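# Stand cat litter pouch upright mid-table with clip attached

## Task

Set the cat litter pouch upright near the centre of the table, one of its wide faces turned toward the arms, not touching or overlapping the pan or the scoop; the clip must finish attached to the pouch and holding it tightly; the pan must still be upright at the end; the operator ends the scene with finished_scene.

## Robot and tools

Robot: two arms, left_arm and right_arm, each with a two-finger gripper. Calibrated bases in the scene frame: left_arm at (-0.020, +0.243, 0) m, quat_wxyz (+1.000, 0, 0, 0); right_arm at (+0.045, -0.336, 0) m, quat_wxyz (+1.000, 0, 0, +0.012). Only scene 2 is played; finished_scene with scene=2 ends the episode.

Scene frame: origin at table-top height, between the two nominal bases. +x runs out over the table, +z is up, and left_arm sits on the +y side (arm names do not match image left/right). Positions are in metres; orientations are quaternions written w first (qw, qx, qy, qz). For each gripper, the fingers point along its own +z and close along its own y. end_effector_position is the pinch point between the pads, roughly 1 cm short of the fingertips. Printed positions can be slightly off, more so at long reach, and a gripper may settle about 1 cm from the commanded pose in free air without touching anything.

Row format (shared by execute_actions and move): 16 numbers, always covering both arms: left_arm x, y, z, qw, qx, qy, qz, opening, then right_arm x, y, z, qw, qx, qy, qz, opening. x, y, z and the quaternion are an absolute target pose in the scene frame, not an offset. Opening is on a -1 to +1 scale: +1 fully open (0.094 m), -1 closed.

execute_actions(actions, cameras): actions is a list of actions; each action is a list of up to 15 rows, one per 1/30 s step; if fewer than 15, the last row is held for the rest of the 15 steps (each action = 0.5 s). An empty list just returns state and images. A target more than 0.6 m from the gripper's current position along any of its own axes gets the action refused for both arms; a malformed action, or a first action failing this check against the last reported state, voids the whole call. Each step, the controller limits the commanded pose to within 100 mm and 20 degrees of the measured pose, so one action may fall short; the result's Hand target line shows where each arm is now being sent. Keep sending the rest in later actions. To hold an arm still, repeat its exact last-reported pose and its desired opening every call. To keep an orientation steady, repeat the same target quaternion rather than copying a drifted reported one. A 0 opening is a real command, so resend the current opening to leave a gripper unchanged.

move(target, speed, blend, opening_speed, blocking, cameras): straight-line path to target, which is one 16-number row or a list of up to 15 rows differing only in pose (via points). No 0.6 m check. speed: m/s, 0.002 to 0.5, default 0.25 (rotation capped at twice that in rad/s), one value or one per target. blend: corner-rounding radius in m for lists, default 0. opening_speed: rate of the opening on the -1..+1 scale per second, at least 0.2; otherwise opening is sent at once. blocking=false returns after about 0.5 s while it keeps running; execute_actions is then refused until wait or stop. A new move replaces a running one. Paths do not avoid obstacles or the other arm; faster moves lag, overshoot and hit harder. The result's move: line reports the ending: done (within 10 mm and 2 degrees, at rest), off_target, moving, held (a check withheld a step, or the clearance check stopped the whole move), fault; limits=paced means poses were clipped, limits=held means steps were withheld. Done does not mean no contact.

wait(seconds 0 to 10, cameras): lets time pass holding commands; a running move continues. stop(): brakes a running move (needs room). zoom_image(camera cam_high or cam_low, region [x0, y0, x1, y1] pixels, at most 504x504): closer view of the latest image. Cameras: cam_high and cam_low, 896x504. read_manual: licence text only. finished_scene(scene, chance_done 1 to 99): ends the scene irreversibly.

Result lines: grip_measured is the finger opening on the command scale; it reads up to ~1.6 mm wide when empty, and up to ~3 mm narrower than a hard held part. Commanding about 0.11 below the touch reading gives full squeeze (~50 to 62 N per pad); open well above grip_measured to release. Joint torques are in Joint positions order, include gravity, and joints 1 to 3 wrap at ±28 N m. A pose unreachable line means the clearance check blocked that arm (it does not catch gripper-to-gripper collisions). MOTOR HOT appears at 75 °C; at 90 °C an over-temperature fault folds that arm and it idles for the rest of the scene; at 100 °C it drops. Holding loads, stretched arms and pushing against unreachable poses heat motors, even while you think, since the simulation keeps running during replies.

Avoid: dropping the pouch or clip, releasing moving objects, knocking anything off the table (instant failure) or tipping the pan, slamming or pressing hard, and any contact between the two arms, which can end the scene. Small random pushes may move loose objects. A plausible order: inspect images, grasp and stand the pouch upright mid-table facing the arms, away from pan and scoop, then pick up the clip and clamp it onto the pouch, release, check it stays, and call finished_scene.

Each tool is called after ">>>" by a JSON object that holds its "fn" and its "kwargs".

## Session

I'll start by looking at the current state of the scene.

>>> {"fn": "execute_actions", "kwargs": {"actions": []}}

Scene clock: 0.00 s.
left_arm: end_effector_position=(+0.1519, +0.5698, +0.2659) grip_measured=+1.000 end_effector_quat_wxyz=(+0.338, -0.338, +0.681, +0.554) | right_arm: end_effector_position=(+0.6353, -0.0179, +0.2438) grip_measured=+1.000 end_effector_quat_wxyz=(+0.546, -0.363, +0.743, -0.134)
Joint positions: left_arm=[0.766 1.104 0.682 0.213 -0.708 0.426 0.094] | right_arm=[0.557 2.307 2.156 -0.25 0.34 -0.554 0.094]
Joint velocities: left_arm=[-0.007 0.002 0.002 0.022 0.007 -0.037 0] | right_arm=[-0.002 -0.002 -0.007 -0.066 -0.007 -0.051 0]
Joint torques (N m): no reading
Motor temperatures (°C): left_arm=[29 30 34 30 28 30 28] | right_arm=[27 32 32 28 26 27 28]
Heat: left arm: 34 °C; right arm: 32 °C.
Hand target: left_arm +0.1513, +0.5695, +0.2713; +0.343, -0.341, +0.676, +0.555 | right_arm +0.6347, -0.0183, +0.2517; +0.552, -0.358, +0.742, -0.131
Tool commands: left_gripper/opening=+1.0 right_gripper/opening=+1.0

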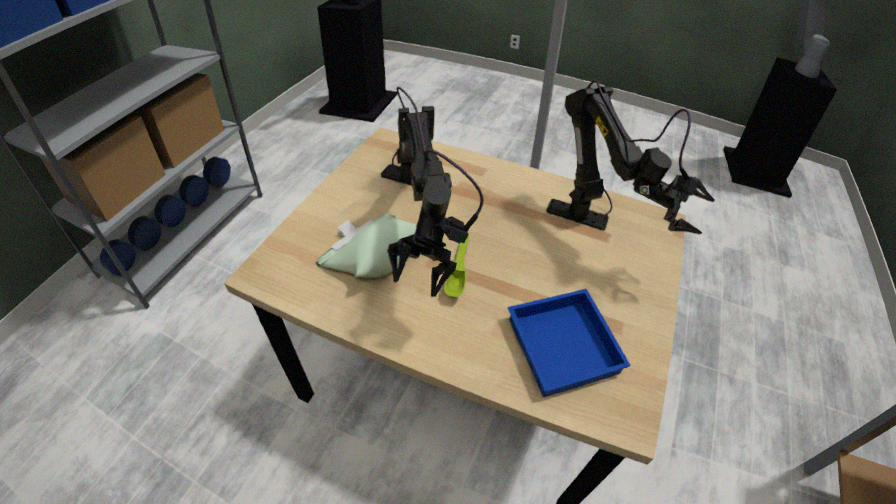

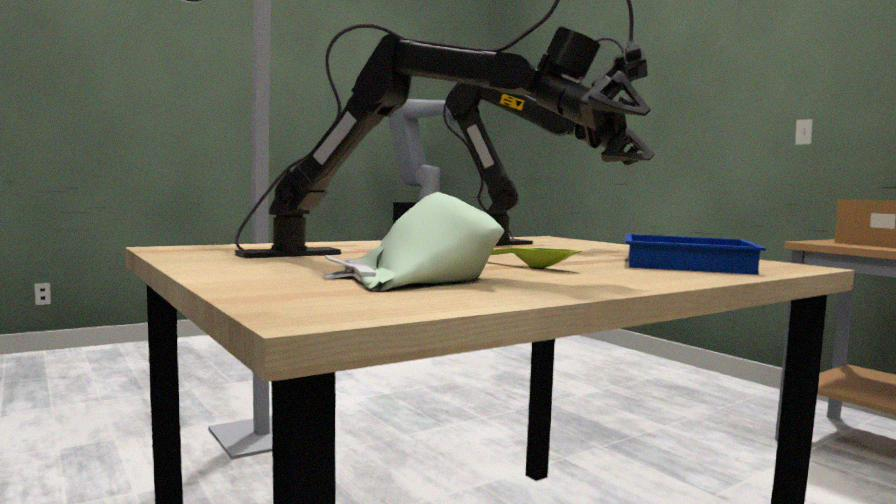

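>>> {"fn": "zoom_image", "kwargs": {"camera": "cam_high", "region": [300, 180, 520, 310]}}

>>> {"fn": "zoom_image", "kwargs": {"camera": "cam_low", "region": [300, 170, 600, 320]}}

Scaled by 2.291.

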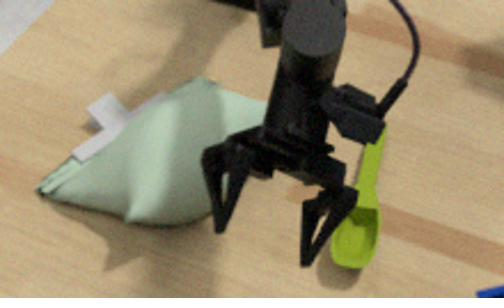

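Scaled by 1.680.

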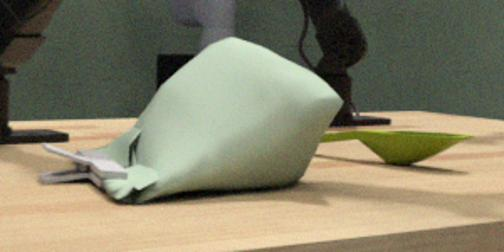

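>>> {"fn": "zoom_image", "kwargs": {"camera": "cam_high", "region": [310, 205, 390, 285]}}

>>> {"fn": "zoom_image", "kwargs": {"camera": "cam_low", "region": [310, 230, 420, 310]}}

Scaled by 6.300.

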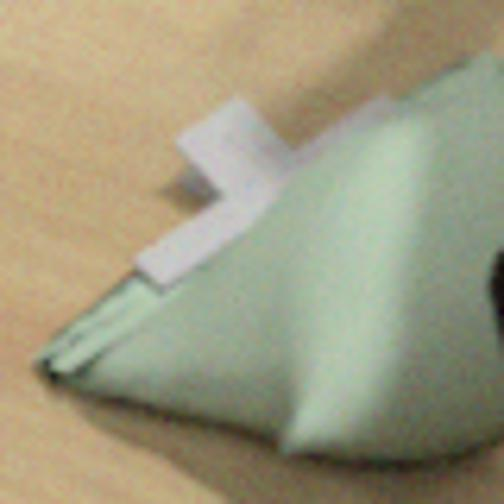

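Scaled by 4.582.

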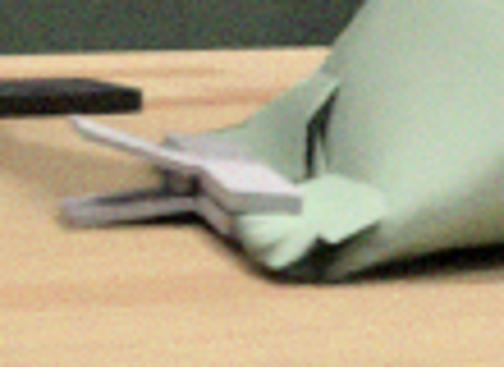

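>>> {"fn": "move", "kwargs": {"target": [[0.1513, 0.5695, 0.2713, 0.343, -0.341, 0.676, 0.555, 1.0, 0.60, -0.03, 0.36, 0.552, -0.358, 0.742, -0.131, 1.0], [0.1513, 0.5695, 0.2713, 0.343, -0.341, 0.676, 0.555, 1.0, 0.33, -0.35, 0.36, 0.3827, 0, 0.9239, 0, -1.0]], "blend": 0.03, "speed": 0.25}}

every target must give the same right_gripper/opening; nothing of the call was run
Scene clock: 1.87 s.
left_arm: end_effector_position=(+0.1519, +0.5698, +0.2659) grip_measured=+1.000 end_effector_quat_wxyz=(+0.338, -0.338, +0.681, +0.554) | right_arm: end_effector_position=(+0.6353, -0.0179, +0.2438) grip_measured=+1.000 end_effector_quat_wxyz=(+0.546, -0.363, +0.743, -0.134)
Joint positions: left_arm=[0.766 1.104 0.682 0.213 -0.708 0.426 0.094] | right_arm=[0.557 2.307 2.156 -0.25 0.34 -0.554 0.094]
Joint velocities: left_arm=[0.007 -0.012 0.002 0.095 -0.007 -0.081 0] | right_arm=[-0.017 -0.002 0.002 0.022 -0.022 0.037 0]
Joint torques (N m): left_arm=[-0.06 -3.08 8.05 1.86 -0.12 -0.04] | right_arm=[0.09 -13.94 7.84 1.7 0.06 0.08]
Motor temperatures (°C): left_arm=[29 30 35 30 28 30 28] | right_arm=[27 34 32 29 26 27 28]
Heat: left arm: 35 °C; right arm: 34 °C.
Hand target: left_arm +0.1513, +0.5695, +0.2713; +0.343, -0.341, +0.676, +0.555 | right_arm +0.6347, -0.0183, +0.2517; +0.552, -0.358, +0.742, -0.131
Tool commands: left_gripper/opening=+1.0 right_gripper/opening=+1.0

>>> {"fn": "move", "kwargs": {"target": [[0.1513, 0.5695, 0.2713, 0.343, -0.341, 0.676, 0.555, 1.0, 0.60, -0.03, 0.36, 0.552, -0.358, 0.742, -0.131, 1.0], [0.1513, 0.5695, 0.2713, 0.343, -0.341, 0.676, 0.555, 1.0, 0.33, -0.35, 0.36, 0.3827, 0, 0.9239, 0, 1.0]], "blend": 0.03, "speed": 0.25}}

Scene clock: 5.17 s.
left_arm: end_effector_position=(+0.1519, +0.5698, +0.2659) grip_measured=+1.000 end_effector_quat_wxyz=(+0.338, -0.338, +0.681, +0.554) | right_arm: end_effector_position=(+0.3300, -0.3463, +0.3600) grip_measured=+1.000 end_effector_quat_wxyz=(+0.387, +0.003, +0.922, -0.004)
Joint positions: left_arm=[0.766 1.104 0.682 0.213 -0.708 0.426 0.094] | right_arm=[-0.085 1.19 1.692 -1.277 -0.034 -0.041 0.094]
Joint velocities: left_arm=[-0.002 0.002 -0.002 -0.066 -0.051 -0.037 0] | right_arm=[-0.007 -0.012 0.017 0.051 -0.066 -0.037 0]
Joint torques (N m): left_arm=[0.13 -3.12 8.06 1.92 -0.08 -0.03] | right_arm=[-0.73 -2.54 5.9 1.25 -0.16 -0.09]
Motor temperatures (°C): left_arm=[29 31 36 31 28 30 28] | right_arm=[27 36 33 30 26 27 28]
Heat: left arm: 36 °C; right arm: 36 °C.
Hand target: left_arm +0.1514, +0.5696, +0.2713; +0.343, -0.341, +0.676, +0.555 | right_arm +0.3269, -0.3466, +0.3610; +0.386, +0.002, +0.922, -0.003
Off the commanded pose: left_arm 0.005 m, 1 deg | right_arm 0.004 m, 1 deg.
move: done

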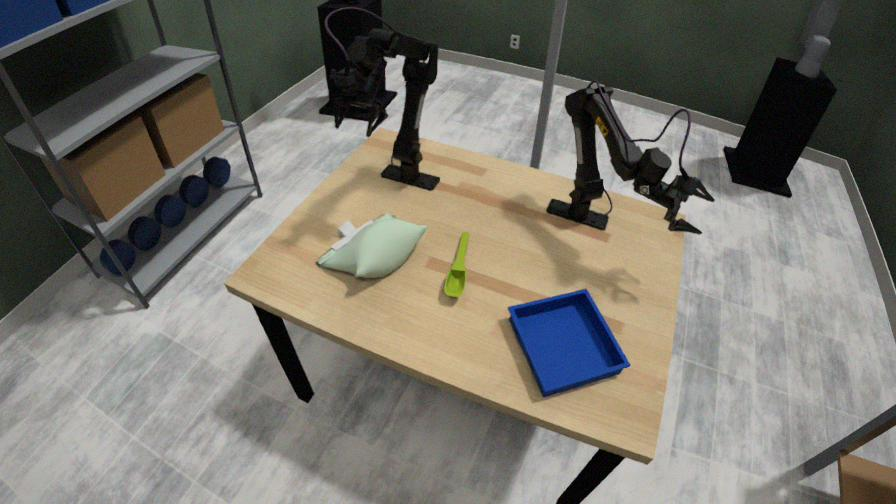

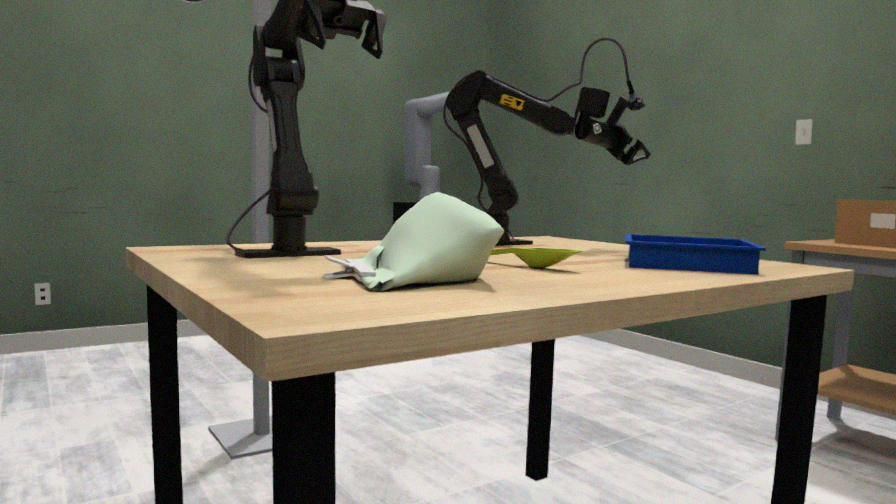

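>>> {"fn": "zoom_image", "kwargs": {"camera": "cam_high", "region": [305, 195, 445, 295]}}

>>> {"fn": "zoom_image", "kwargs": {"camera": "cam_low", "region": [310, 170, 530, 310]}}

Scaled by 3.600.

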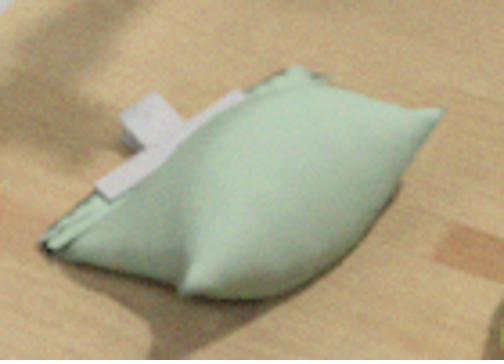

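Scaled by 2.291.

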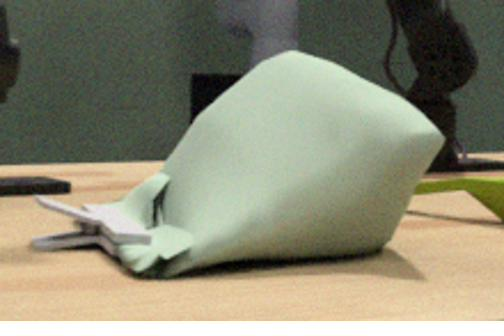

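>>> {"fn": "zoom_image", "kwargs": {"camera": "cam_high", "region": [370, 140, 450, 200]}}

>>> {"fn": "zoom_image", "kwargs": {"camera": "cam_high", "region": [535, 180, 625, 240]}}

Scaled by 6.300.

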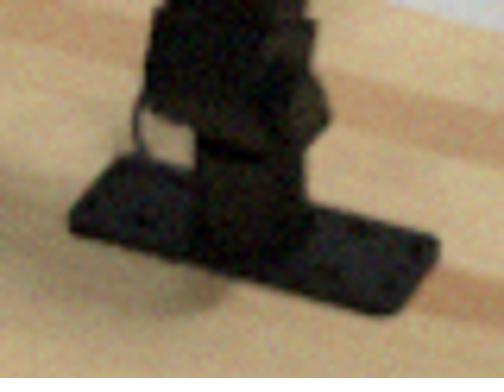

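Scaled by 5.600.

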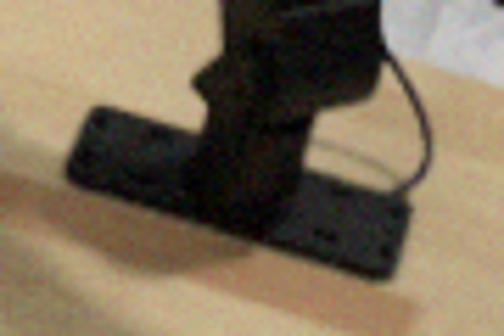

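>>> {"fn": "zoom_image", "kwargs": {"camera": "cam_high", "region": [210, 260, 290, 320]}}

>>> {"fn": "zoom_image", "kwargs": {"camera": "cam_high", "region": [350, 110, 430, 170]}}

>>> {"fn": "zoom_image", "kwargs": {"camera": "cam_high", "region": [630, 190, 710, 250]}}

>>> {"fn": "zoom_image", "kwargs": {"camera": "cam_high", "region": [600, 420, 680, 480]}}

Scaled by 6.300.

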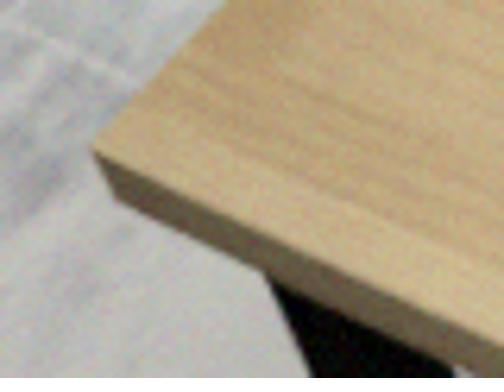

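Scaled by 6.300.

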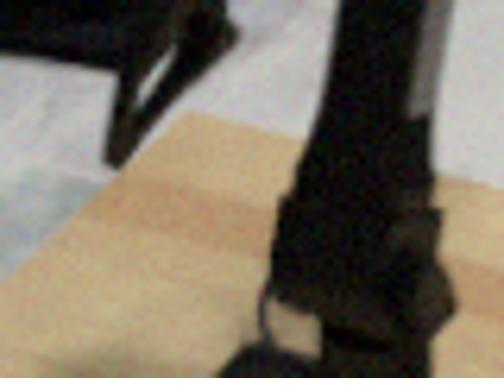

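Scaled by 6.300.

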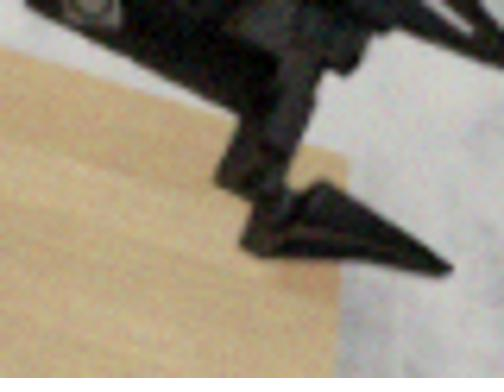

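Scaled by 6.300.

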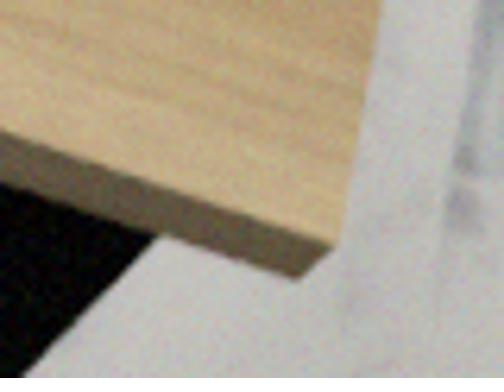

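>>> {"fn": "zoom_image", "kwargs": {"camera": "cam_low", "region": [100, 220, 300, 390]}}

>>> {"fn": "zoom_image", "kwargs": {"camera": "cam_low", "region": [480, 210, 620, 290]}}

>>> {"fn": "zoom_image", "kwargs": {"camera": "cam_low", "region": [740, 220, 896, 310]}}

Scaled by 2.520.

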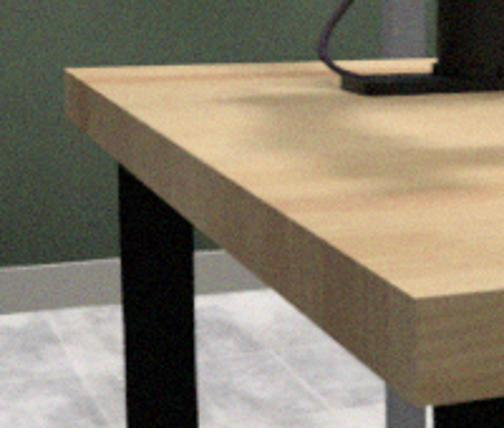

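Scaled by 3.600.

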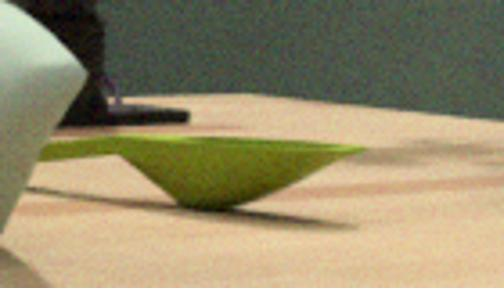

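Scaled by 3.231.

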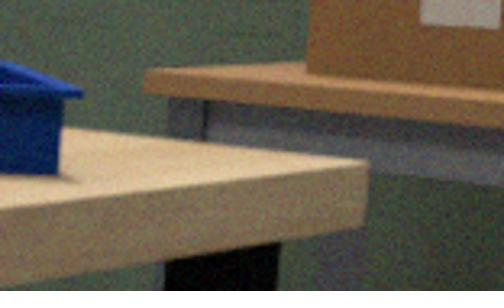

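>>> {"fn": "zoom_image", "kwargs": {"camera": "cam_low", "region": [380, 180, 520, 300]}}

>>> {"fn": "zoom_image", "kwargs": {"camera": "cam_low", "region": [315, 240, 415, 300]}}

>>> {"fn": "zoom_image", "kwargs": {"camera": "cam_high", "region": [310, 205, 400, 285]}}

Scaled by 3.600.

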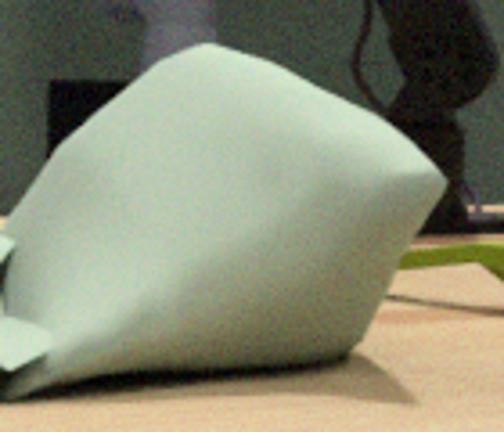

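Scaled by 5.040.

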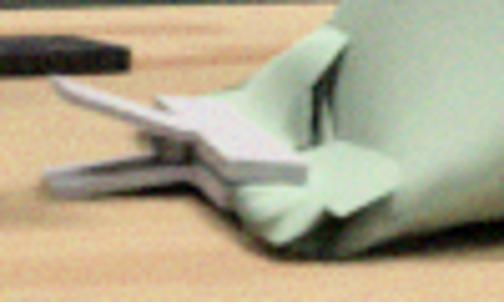

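Scaled by 5.600.

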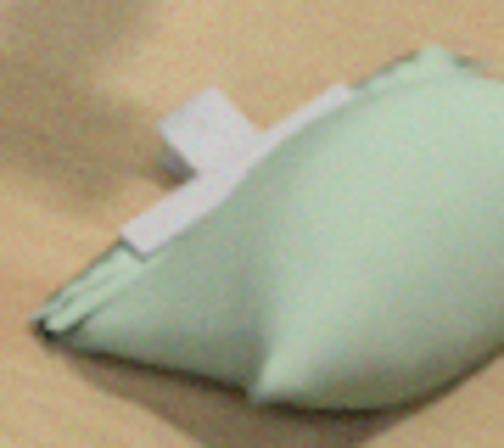

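>>> {"fn": "zoom_image", "kwargs": {"camera": "cam_high", "region": [425, 220, 495, 310]}}

>>> {"fn": "zoom_image", "kwargs": {"camera": "cam_low", "region": [480, 235, 600, 285]}}

>>> {"fn": "zoom_image", "kwargs": {"camera": "cam_high", "region": [500, 280, 640, 400]}}

Scaled by 5.600.

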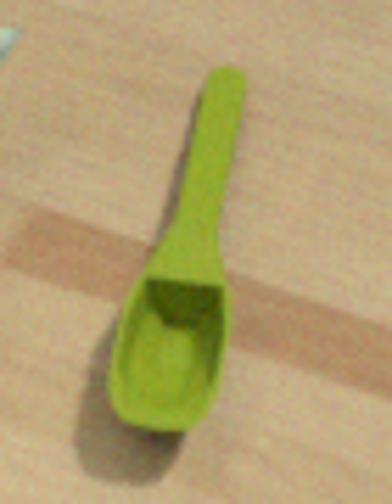

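Scaled by 4.200.

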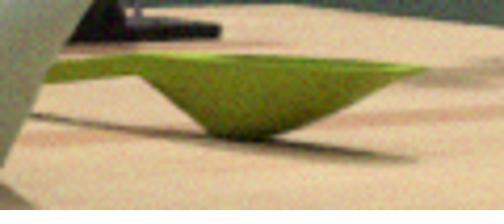

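Scaled by 3.600.

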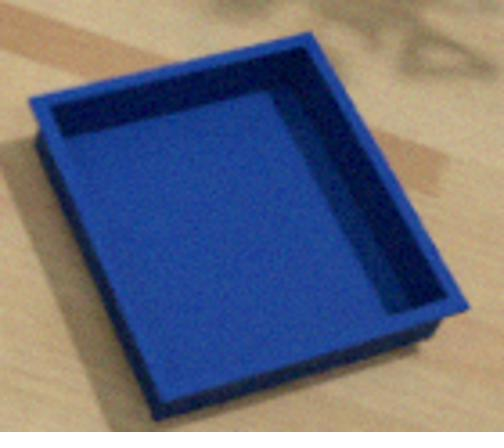

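>>> {"fn": "move", "kwargs": {"target": [[0.25, 0.25, 0.26, 0, -0.134, 0.991, 0, 0.5, 0.3269, -0.3466, 0.3610, 0.386, 0.002, 0.922, -0.003, 1.0], [0.34, -0.028, 0.17, 0, -0.134, 0.991, 0, 0.5, 0.3269, -0.3466, 0.3610, 0.386, 0.002, 0.922, -0.003, 1.0]], "blend": 0.05, "speed": 0.25}}

Scene clock: 25.00 s.
left_arm: end_effector_position=(+0.3238, -0.0300, +0.1703) grip_measured=+0.501 end_effector_quat_wxyz=(+0.035, -0.142, +0.989, -0.036) | right_arm: end_effector_position=(+0.3298, -0.3461, +0.3598) grip_measured=+1.000 end_effector_quat_wxyz=(+0.387, +0.003, +0.922, -0.004)
Joint positions: left_arm=[-0.674 2.206 2.316 -1.58 -0.002 -0.96 0.071] | right_arm=[-0.085 1.19 1.692 -1.279 -0.035 -0.041 0.094]
Joint velocities: left_arm=[-0.007 -0.022 -0.002 -0.022 -0.022 -0.095 0] | right_arm=[0.007 -0.012 -0.012 0.022 -0.051 0.022 0]
Joint torques (N m): left_arm=[0.28 -9.95 7.95 0.53 -0.03 -0.03] | right_arm=[-0.64 -2.35 5.68 1.34 -0.13 -0.12]
Motor temperatures (°C): left_arm=[28 31 39 33 28 30 28] | right_arm=[27 34 35 33 26 27 28]
Heat: left arm: 39 °C; right arm: 35 °C.
Hand target: left_arm +0.3272, -0.0298, +0.1717; +0.037, -0.147, +0.988, -0.038 | right_arm +0.3269, -0.3465, +0.3610; +0.386, +0.002, +0.922, -0.003
Off the commanded pose: left_arm 0.016 m, 6 deg | right_arm 0.003 m, 0 deg.
joint sent to its limit (left arm) — joint 4 (wrist pitch), lower limit. The joint targets are off in position and orientation.
move: off_target (left_arm)

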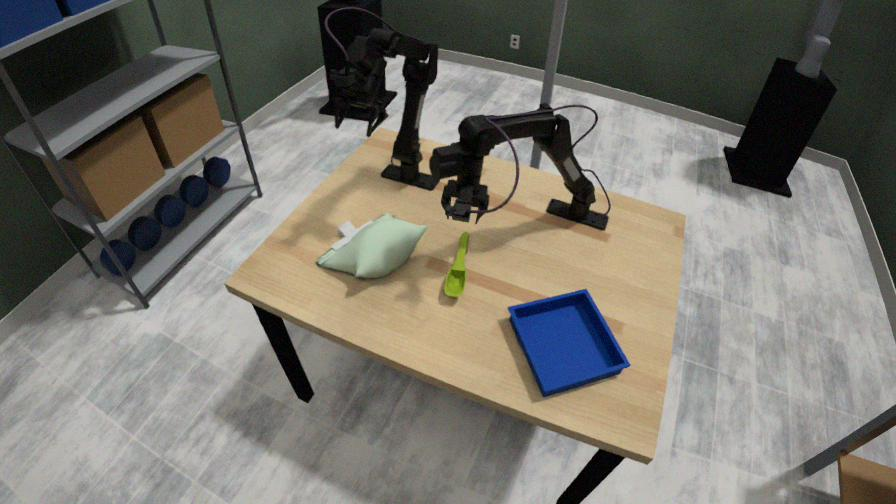

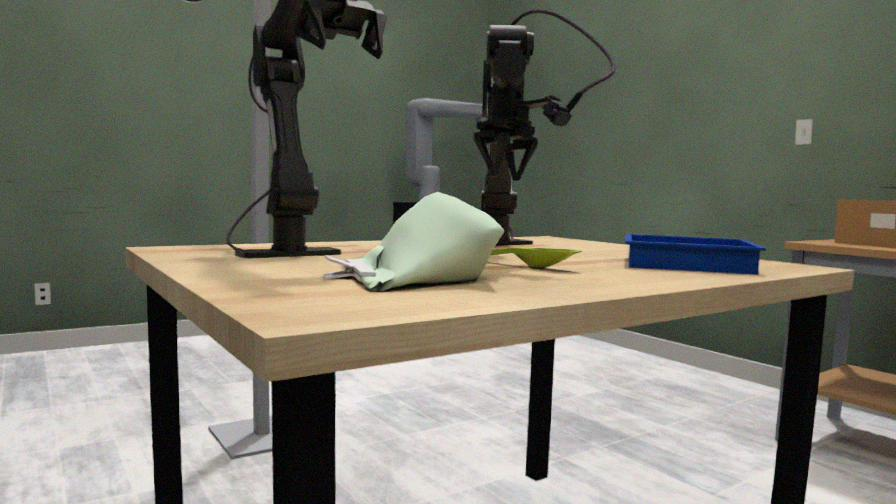

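>>> {"fn": "zoom_image", "kwargs": {"camera": "cam_high", "region": [420, 170, 510, 310]}}

>>> {"fn": "zoom_image", "kwargs": {"camera": "cam_low", "region": [460, 100, 600, 280]}}

Scaled by 3.600.

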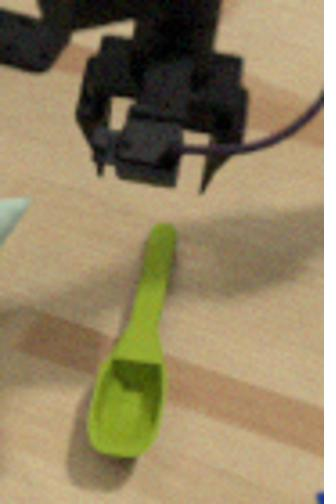

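Scaled by 2.800.

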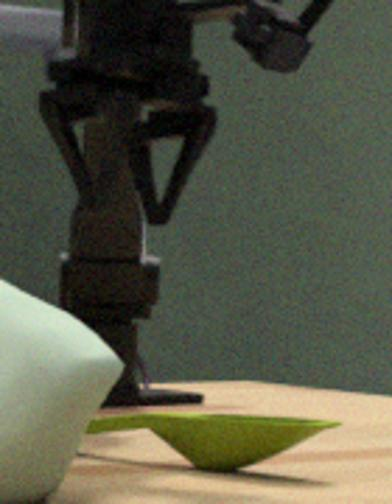

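>>> {"fn": "move", "kwargs": {"target": [0.335, -0.028, 0.085, 0, -0.134, 0.991, 0, 0.5, 0.3269, -0.3466, 0.3610, 0.386, 0.002, 0.922, -0.003, 1.0], "speed": 0.15}}

>>> {"fn": "zoom_image", "kwargs": {"camera": "cam_high", "region": [420, 170, 510, 310]}}

>>> {"fn": "zoom_image", "kwargs": {"camera": "cam_low", "region": [460, 140, 600, 280]}}

Scene clock: 26.73 s.
left_arm: end_effector_position=(+0.3309, -0.0284, +0.0914) grip_measured=+0.501 end_effector_quat_wxyz=(+0.001, -0.134, +0.991, +0.000) | right_arm: end_effector_position=(+0.3298, -0.3461, +0.3598) grip_measured=+1.000 end_effector_quat_wxyz=(+0.387, +0.003, +0.922, -0.004)
Joint positions: left_arm=[-0.661 2.276 2.116 -1.408 -0.001 -0.93 0.071] | right_arm=[-0.085 1.19 1.692 -1.279 -0.035 -0.041 0.094]
Joint velocities: left_arm=[0.007 0.007 0.027 0.051 -0.037 0.037 0] | right_arm=[-0.002 -0.007 0.002 0.022 -0.037 0.051 0]
Joint torques (N m): left_arm=[0.55 -10.32 5.74 0.61 0.02 0.08] | right_arm=[-0.76 -2.3 5.86 1.29 -0.16 -0.09]
Motor temperatures (°C): left_arm=[28 32 39 33 28 30 28] | right_arm=[27 34 35 34 26 27 28]
Heat: left arm: 39 °C; right arm: 35 °C.
Hand target: left_arm +0.3341, -0.0275, +0.0853; +0.000, -0.135, +0.991, +0.000 | right_arm +0.3269, -0.3465, +0.3610; +0.386, +0.002, +0.922, -0.003
Off the commanded pose: left_arm 0.008 m, 0 deg | right_arm 0.003 m, 0 deg.
move: done

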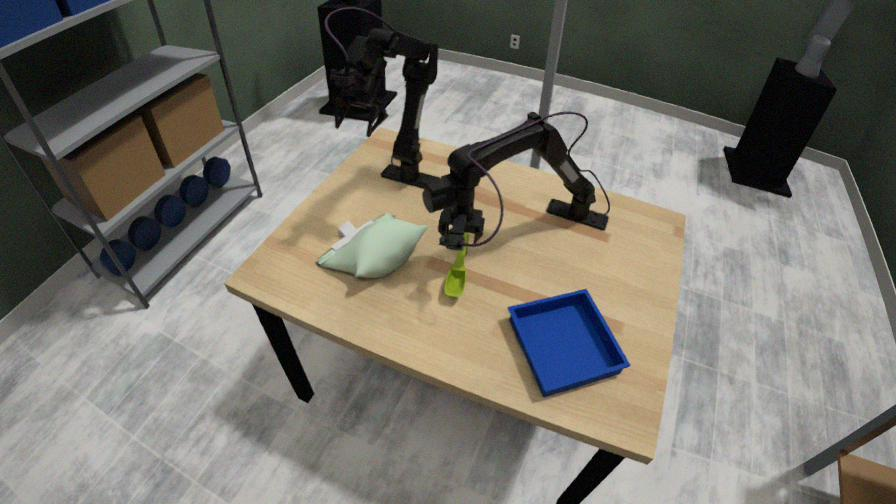

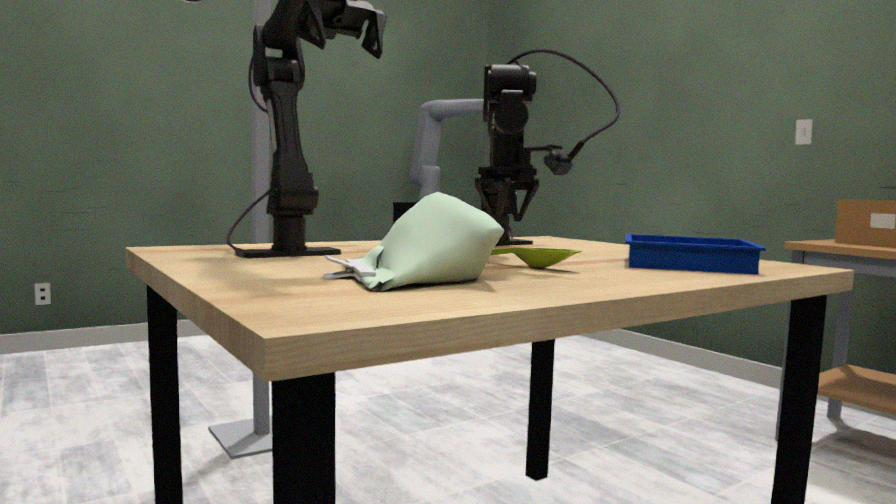

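Scaled by 3.600.

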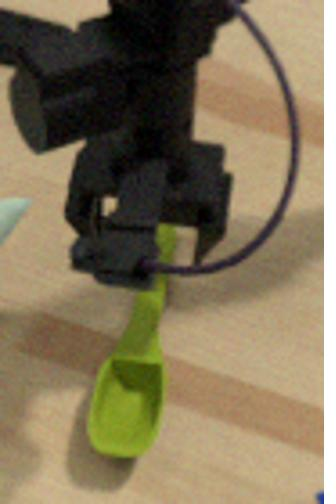

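Scaled by 3.600.

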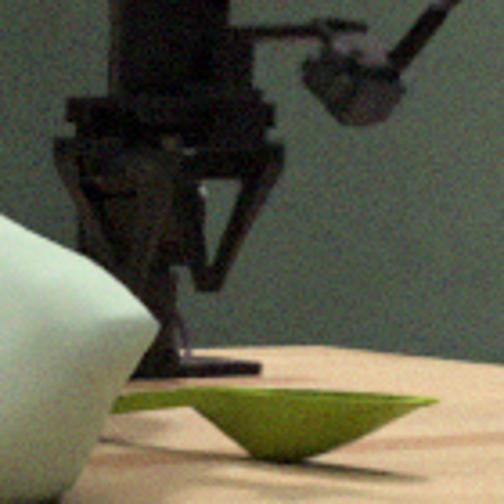

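>>> {"fn": "move", "kwargs": {"target": [0.340, -0.028, 0.027, 0, -0.134, 0.991, 0, 0.5, 0.3269, -0.3466, 0.3610, 0.386, 0.002, 0.922, -0.003, 1.0], "speed": 0.1}}

>>> {"fn": "zoom_image", "kwargs": {"camera": "cam_low", "region": [460, 140, 600, 280]}}

Scene clock: 28.17 s.
left_arm: end_effector_position=(+0.3379, -0.0296, +0.0360) grip_measured=+0.501 end_effector_quat_wxyz=(+0.004, -0.134, +0.991, -0.004) | right_arm: end_effector_position=(+0.3298, -0.3461, +0.3598) grip_measured=+1.000 end_effector_quat_wxyz=(+0.387, +0.003, +0.922, -0.004)
Joint positions: left_arm=[-0.653 2.303 1.942 -1.199 -0.001 -0.921 0.071] | right_arm=[-0.085 1.19 1.692 -1.279 -0.035 -0.041 0.094]
Joint velocities: left_arm=[0.002 0.007 -0.017 -0.022 -0.022 0.066 -0.002] | right_arm=[-0.007 -0.017 0.002 0.022 0.051 -0.007 0]
Joint torques (N m): left_arm=[0.38 -10.41 5.7 0.6 0.02 0.08] | right_arm=[-0.69 -2.33 5.72 1.32 -0.1 -0.09]
Motor temperatures (°C): left_arm=[28 33 38 32 28 30 28] | right_arm=[27 34 35 34 26 27 28]
Heat: left arm: 38 °C; right arm: 35 °C.
Hand target: left_arm +0.3394, -0.0275, +0.0272; +0.000, -0.134, +0.991, +0.000 | right_arm +0.3269, -0.3465, +0.3610; +0.386, +0.002, +0.922, -0.003
Off the commanded pose: left_arm 0.009 m, 1 deg | right_arm 0.003 m, 0 deg.
move: done

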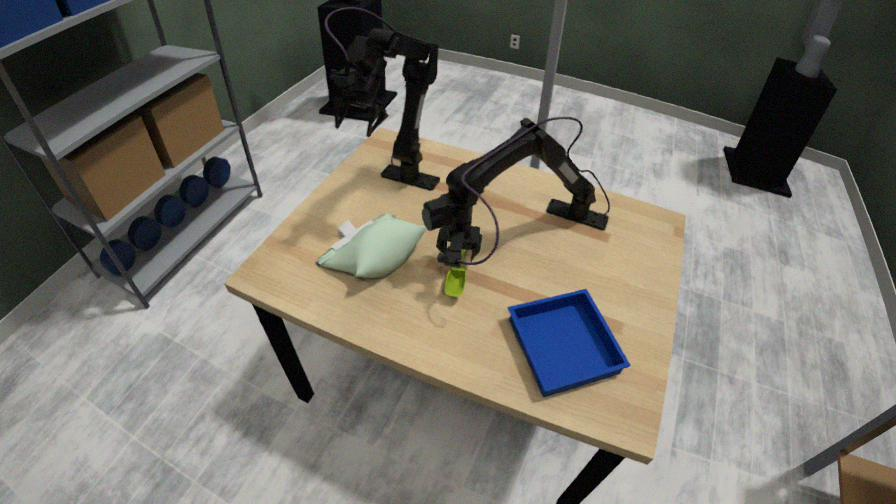

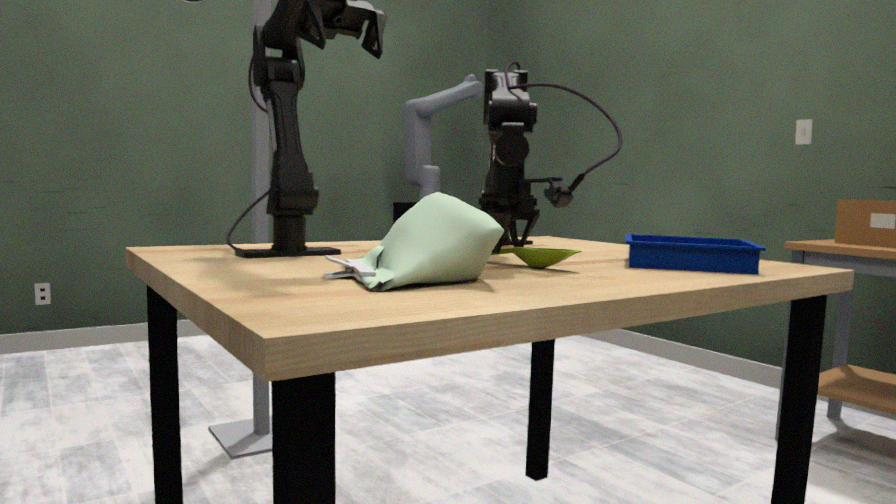

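Scaled by 3.600.

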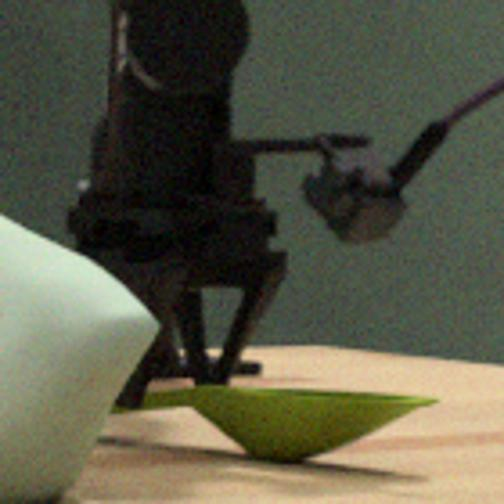

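>>> {"fn": "move", "kwargs": {"target": [0.340, -0.028, 0.018, 0, -0.134, 0.991, 0, 0.5, 0.3269, -0.3466, 0.3610, 0.386, 0.002, 0.922, -0.003, 1.0], "speed": 0.06, "cameras": ["cam_low"]}}

>>> {"fn": "zoom_image", "kwargs": {"camera": "cam_low", "region": [460, 180, 600, 280]}}

Scene clock: 29.23 s.
left_arm: end_effector_position=(+0.3399, -0.0311, +0.0317) grip_measured=+0.501 end_effector_quat_wxyz=(+0.008, -0.134, +0.991, -0.008) | right_arm: end_effector_position=(+0.3298, -0.3461, +0.3598) grip_measured=+1.000 end_effector_quat_wxyz=(+0.387, +0.003, +0.922, -0.004)
Joint positions: left_arm=[-0.653 2.303 1.925 -1.169 -0.001 -0.921 0.071] | right_arm=[-0.085 1.19 1.692 -1.279 -0.035 -0.041 0.094]
Joint velocities: left_arm=[-0.002 -0.007 0.022 0.037 0.007 0.022 0.001] | right_arm=[-0.007 -0.002 -0.012 0.051 0.007 0.022 0]
Joint torques (N m): left_arm=[0.44 -9.51 5.29 0.58 -0.03 0.07] | right_arm=[-0.68 -2.37 6.01 1.35 -0.16 -0.09]
Motor temperatures (°C): left_arm=[28 33 38 32 28 30 28] | right_arm=[27 34 36 34 26 27 28]
Heat: left arm: 38 °C; right arm: 36 °C.
Hand target: left_arm +0.3396, -0.0278, +0.0183; +0.000, -0.134, +0.991, +0.000 | right_arm +0.3269, -0.3465, +0.3610; +0.386, +0.002, +0.922, -0.003
Off the commanded pose: left_arm 0.014 m, 1 deg | right_arm 0.003 m, 0 deg.
move: off_target (left_arm)
Images, in order (width x height): cam_low 896x504.

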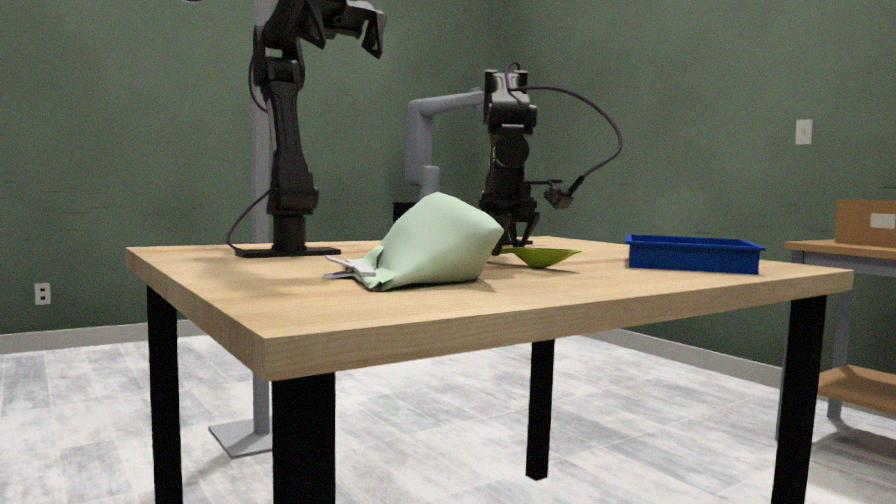

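Scaled by 3.600.

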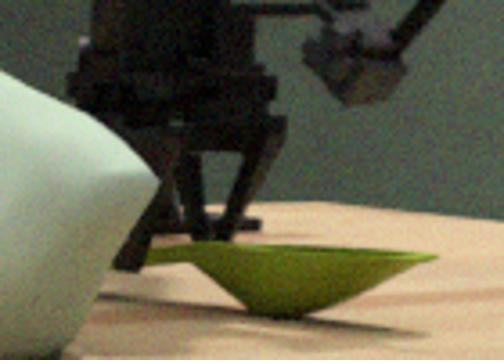

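>>> {"fn": "move", "kwargs": {"target": [0.340, -0.028, 0.020, 0, -0.134, 0.991, 0, -0.72, 0.3269, -0.3466, 0.3610, 0.386, 0.002, 0.922, -0.003, 1.0], "speed": 0.06, "opening_speed": 0.8}}

>>> {"fn": "zoom_image", "kwargs": {"camera": "cam_high", "region": [420, 220, 510, 310]}}

>>> {"fn": "zoom_image", "kwargs": {"camera": "cam_low", "region": [460, 180, 600, 280]}}

Scene clock: 31.13 s.
left_arm: end_effector_position=(+0.3399, -0.0312, +0.0317) grip_measured=-0.573 end_effector_quat_wxyz=(+0.008, -0.133, +0.991, -0.008) | right_arm: end_effector_position=(+0.3298, -0.3461, +0.3598) grip_measured=+1.000 end_effector_quat_wxyz=(+0.387, +0.003, +0.922, -0.004)
Joint positions: left_arm=[-0.653 2.303 1.925 -1.169 0 -0.92 0.02] | right_arm=[-0.085 1.19 1.692 -1.279 -0.035 -0.041 0.094]
Joint velocities: left_arm=[-0.002 -0.017 -0.012 -0.051 0.037 -0.081 0] | right_arm=[0.022 -0.007 0.002 0.022 0.022 0.007 0]
Joint torques (N m): left_arm=[0.53 -9.78 5.83 0.55 0.03 0.05] | right_arm=[-0.59 -2.25 5.89 1.31 -0.17 -0.07]
Motor temperatures (°C): left_arm=[28 34 38 32 28 30 28] | right_arm=[27 34 36 34 26 27 28]
Heat: left arm: 38 °C; right arm: 36 °C.
Hand target: left_arm +0.3397, -0.0278, +0.0203; +0.000, -0.134, +0.991, +0.000 | right_arm +0.3269, -0.3465, +0.3610; +0.386, +0.002, +0.922, -0.003
Off the commanded pose: left_arm 0.012 m, 1 deg | right_arm 0.003 m, 0 deg.
move: off_target (left_arm)

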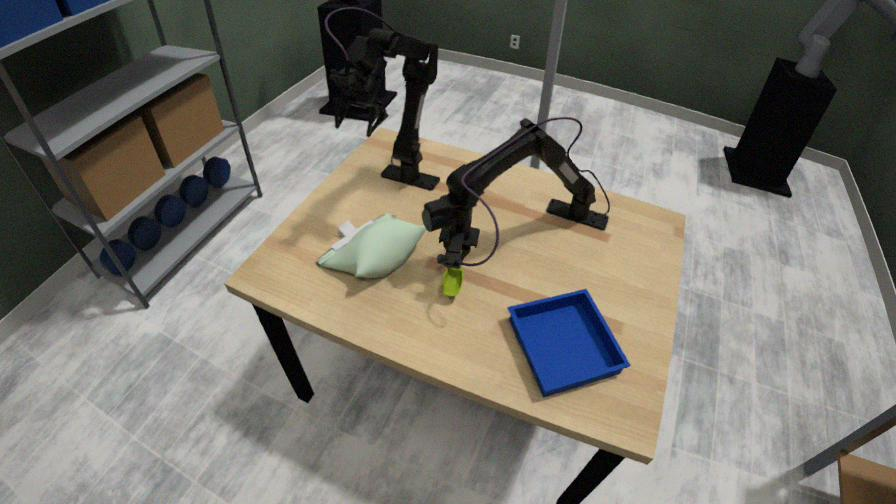

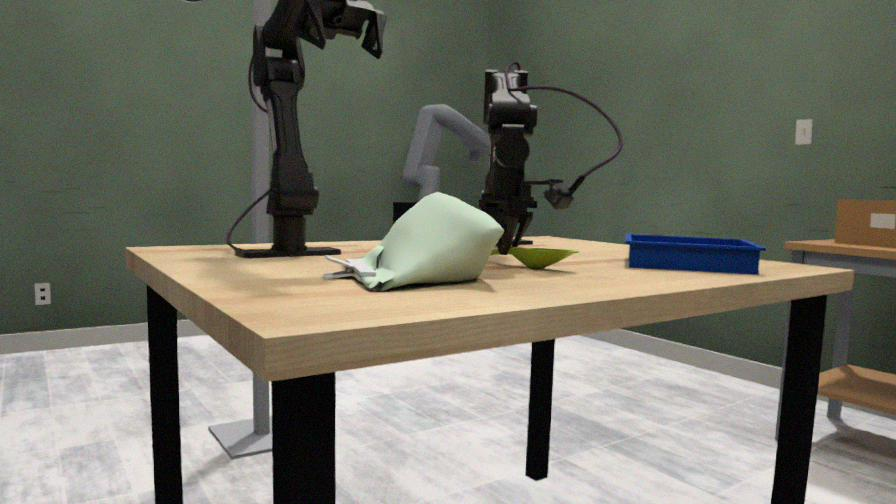

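Scaled by 5.600.

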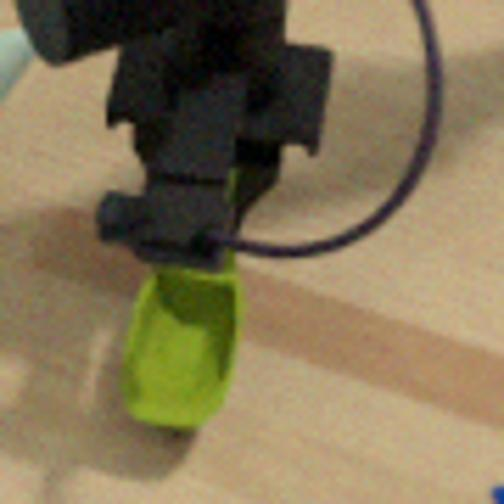

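Scaled by 3.600.

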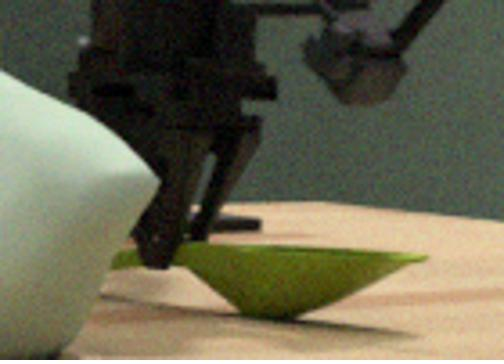

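>>> {"fn": "move", "kwargs": {"target": [[0.335, -0.025, 0.15, 0, -0.134, 0.991, 0, -0.72, 0.3269, -0.3466, 0.3610, 0.386, 0.002, 0.922, -0.003, 1.0], [0.18, 0.34, 0.14, 0, -0.7071, 0.7071, 0, -0.72, 0.3269, -0.3466, 0.3610, 0.386, 0.002, 0.922, -0.003, 1.0]], "speed": 0.2, "blend": 0.04}}

Scene clock: 35.97 s.
left_arm: end_effector_position=(+0.1882, +0.3364, +0.1405) grip_measured=-0.574 end_effector_quat_wxyz=(+0.013, +0.709, -0.705, +0.013) | right_arm: end_effector_position=(+0.3298, -0.3461, +0.3598) grip_measured=+1.000 end_effector_quat_wxyz=(+0.387, +0.003, +0.922, -0.004)
Joint positions: left_arm=[0.446 1.419 1.216 -1.383 0.034 -1.129 0.02] | right_arm=[-0.085 1.19 1.692 -1.279 -0.035 -0.041 0.094]
Joint velocities: left_arm=[-0.017 0.012 0.007 -0.007 -0.022 -0.081 0] | right_arm=[-0.012 -0.002 -0.012 0.066 -0.051 -0.037 0]
Joint torques (N m): left_arm=[0.35 -5.82 5.39 0.44 -0.01 0.06] | right_arm=[-0.59 -2.3 5.89 1.3 -0.13 -0.06]
Motor temperatures (°C): left_arm=[28 35 38 32 28 30 28] | right_arm=[27 33 36 34 26 27 28]
Heat: left arm: 38 °C; right arm: 36 °C.
Hand target: left_arm +0.1864, +0.3361, +0.1425; +0.006, +0.707, -0.707, +0.015 | right_arm +0.3269, -0.3465, +0.3610; +0.386, +0.002, +0.922, -0.003
Off the commanded pose: left_arm 0.009 m, 2 deg | right_arm 0.003 m, 0 deg.
move: done

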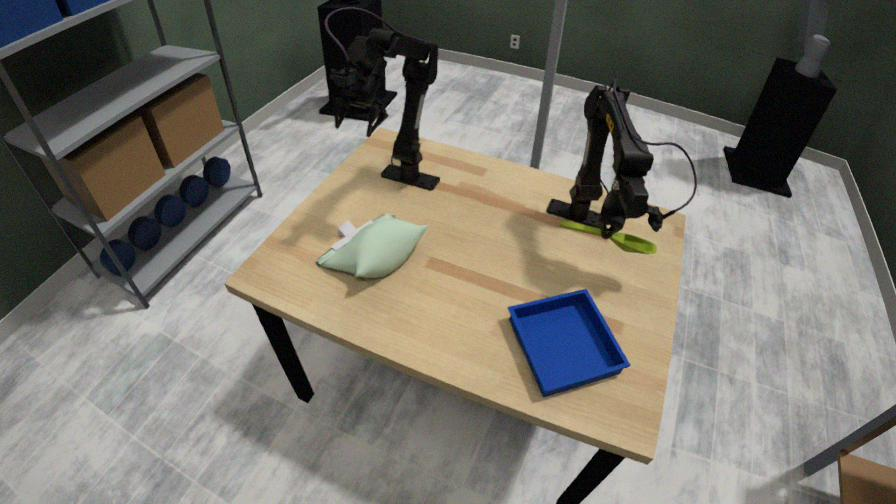

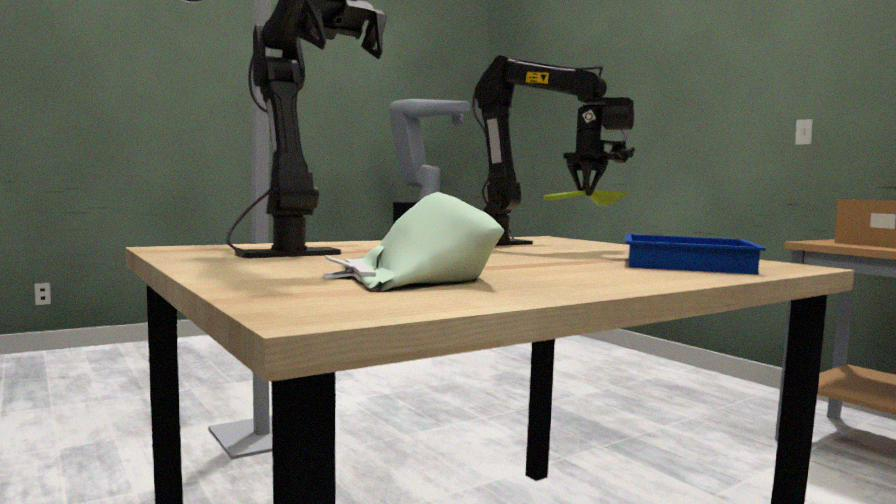

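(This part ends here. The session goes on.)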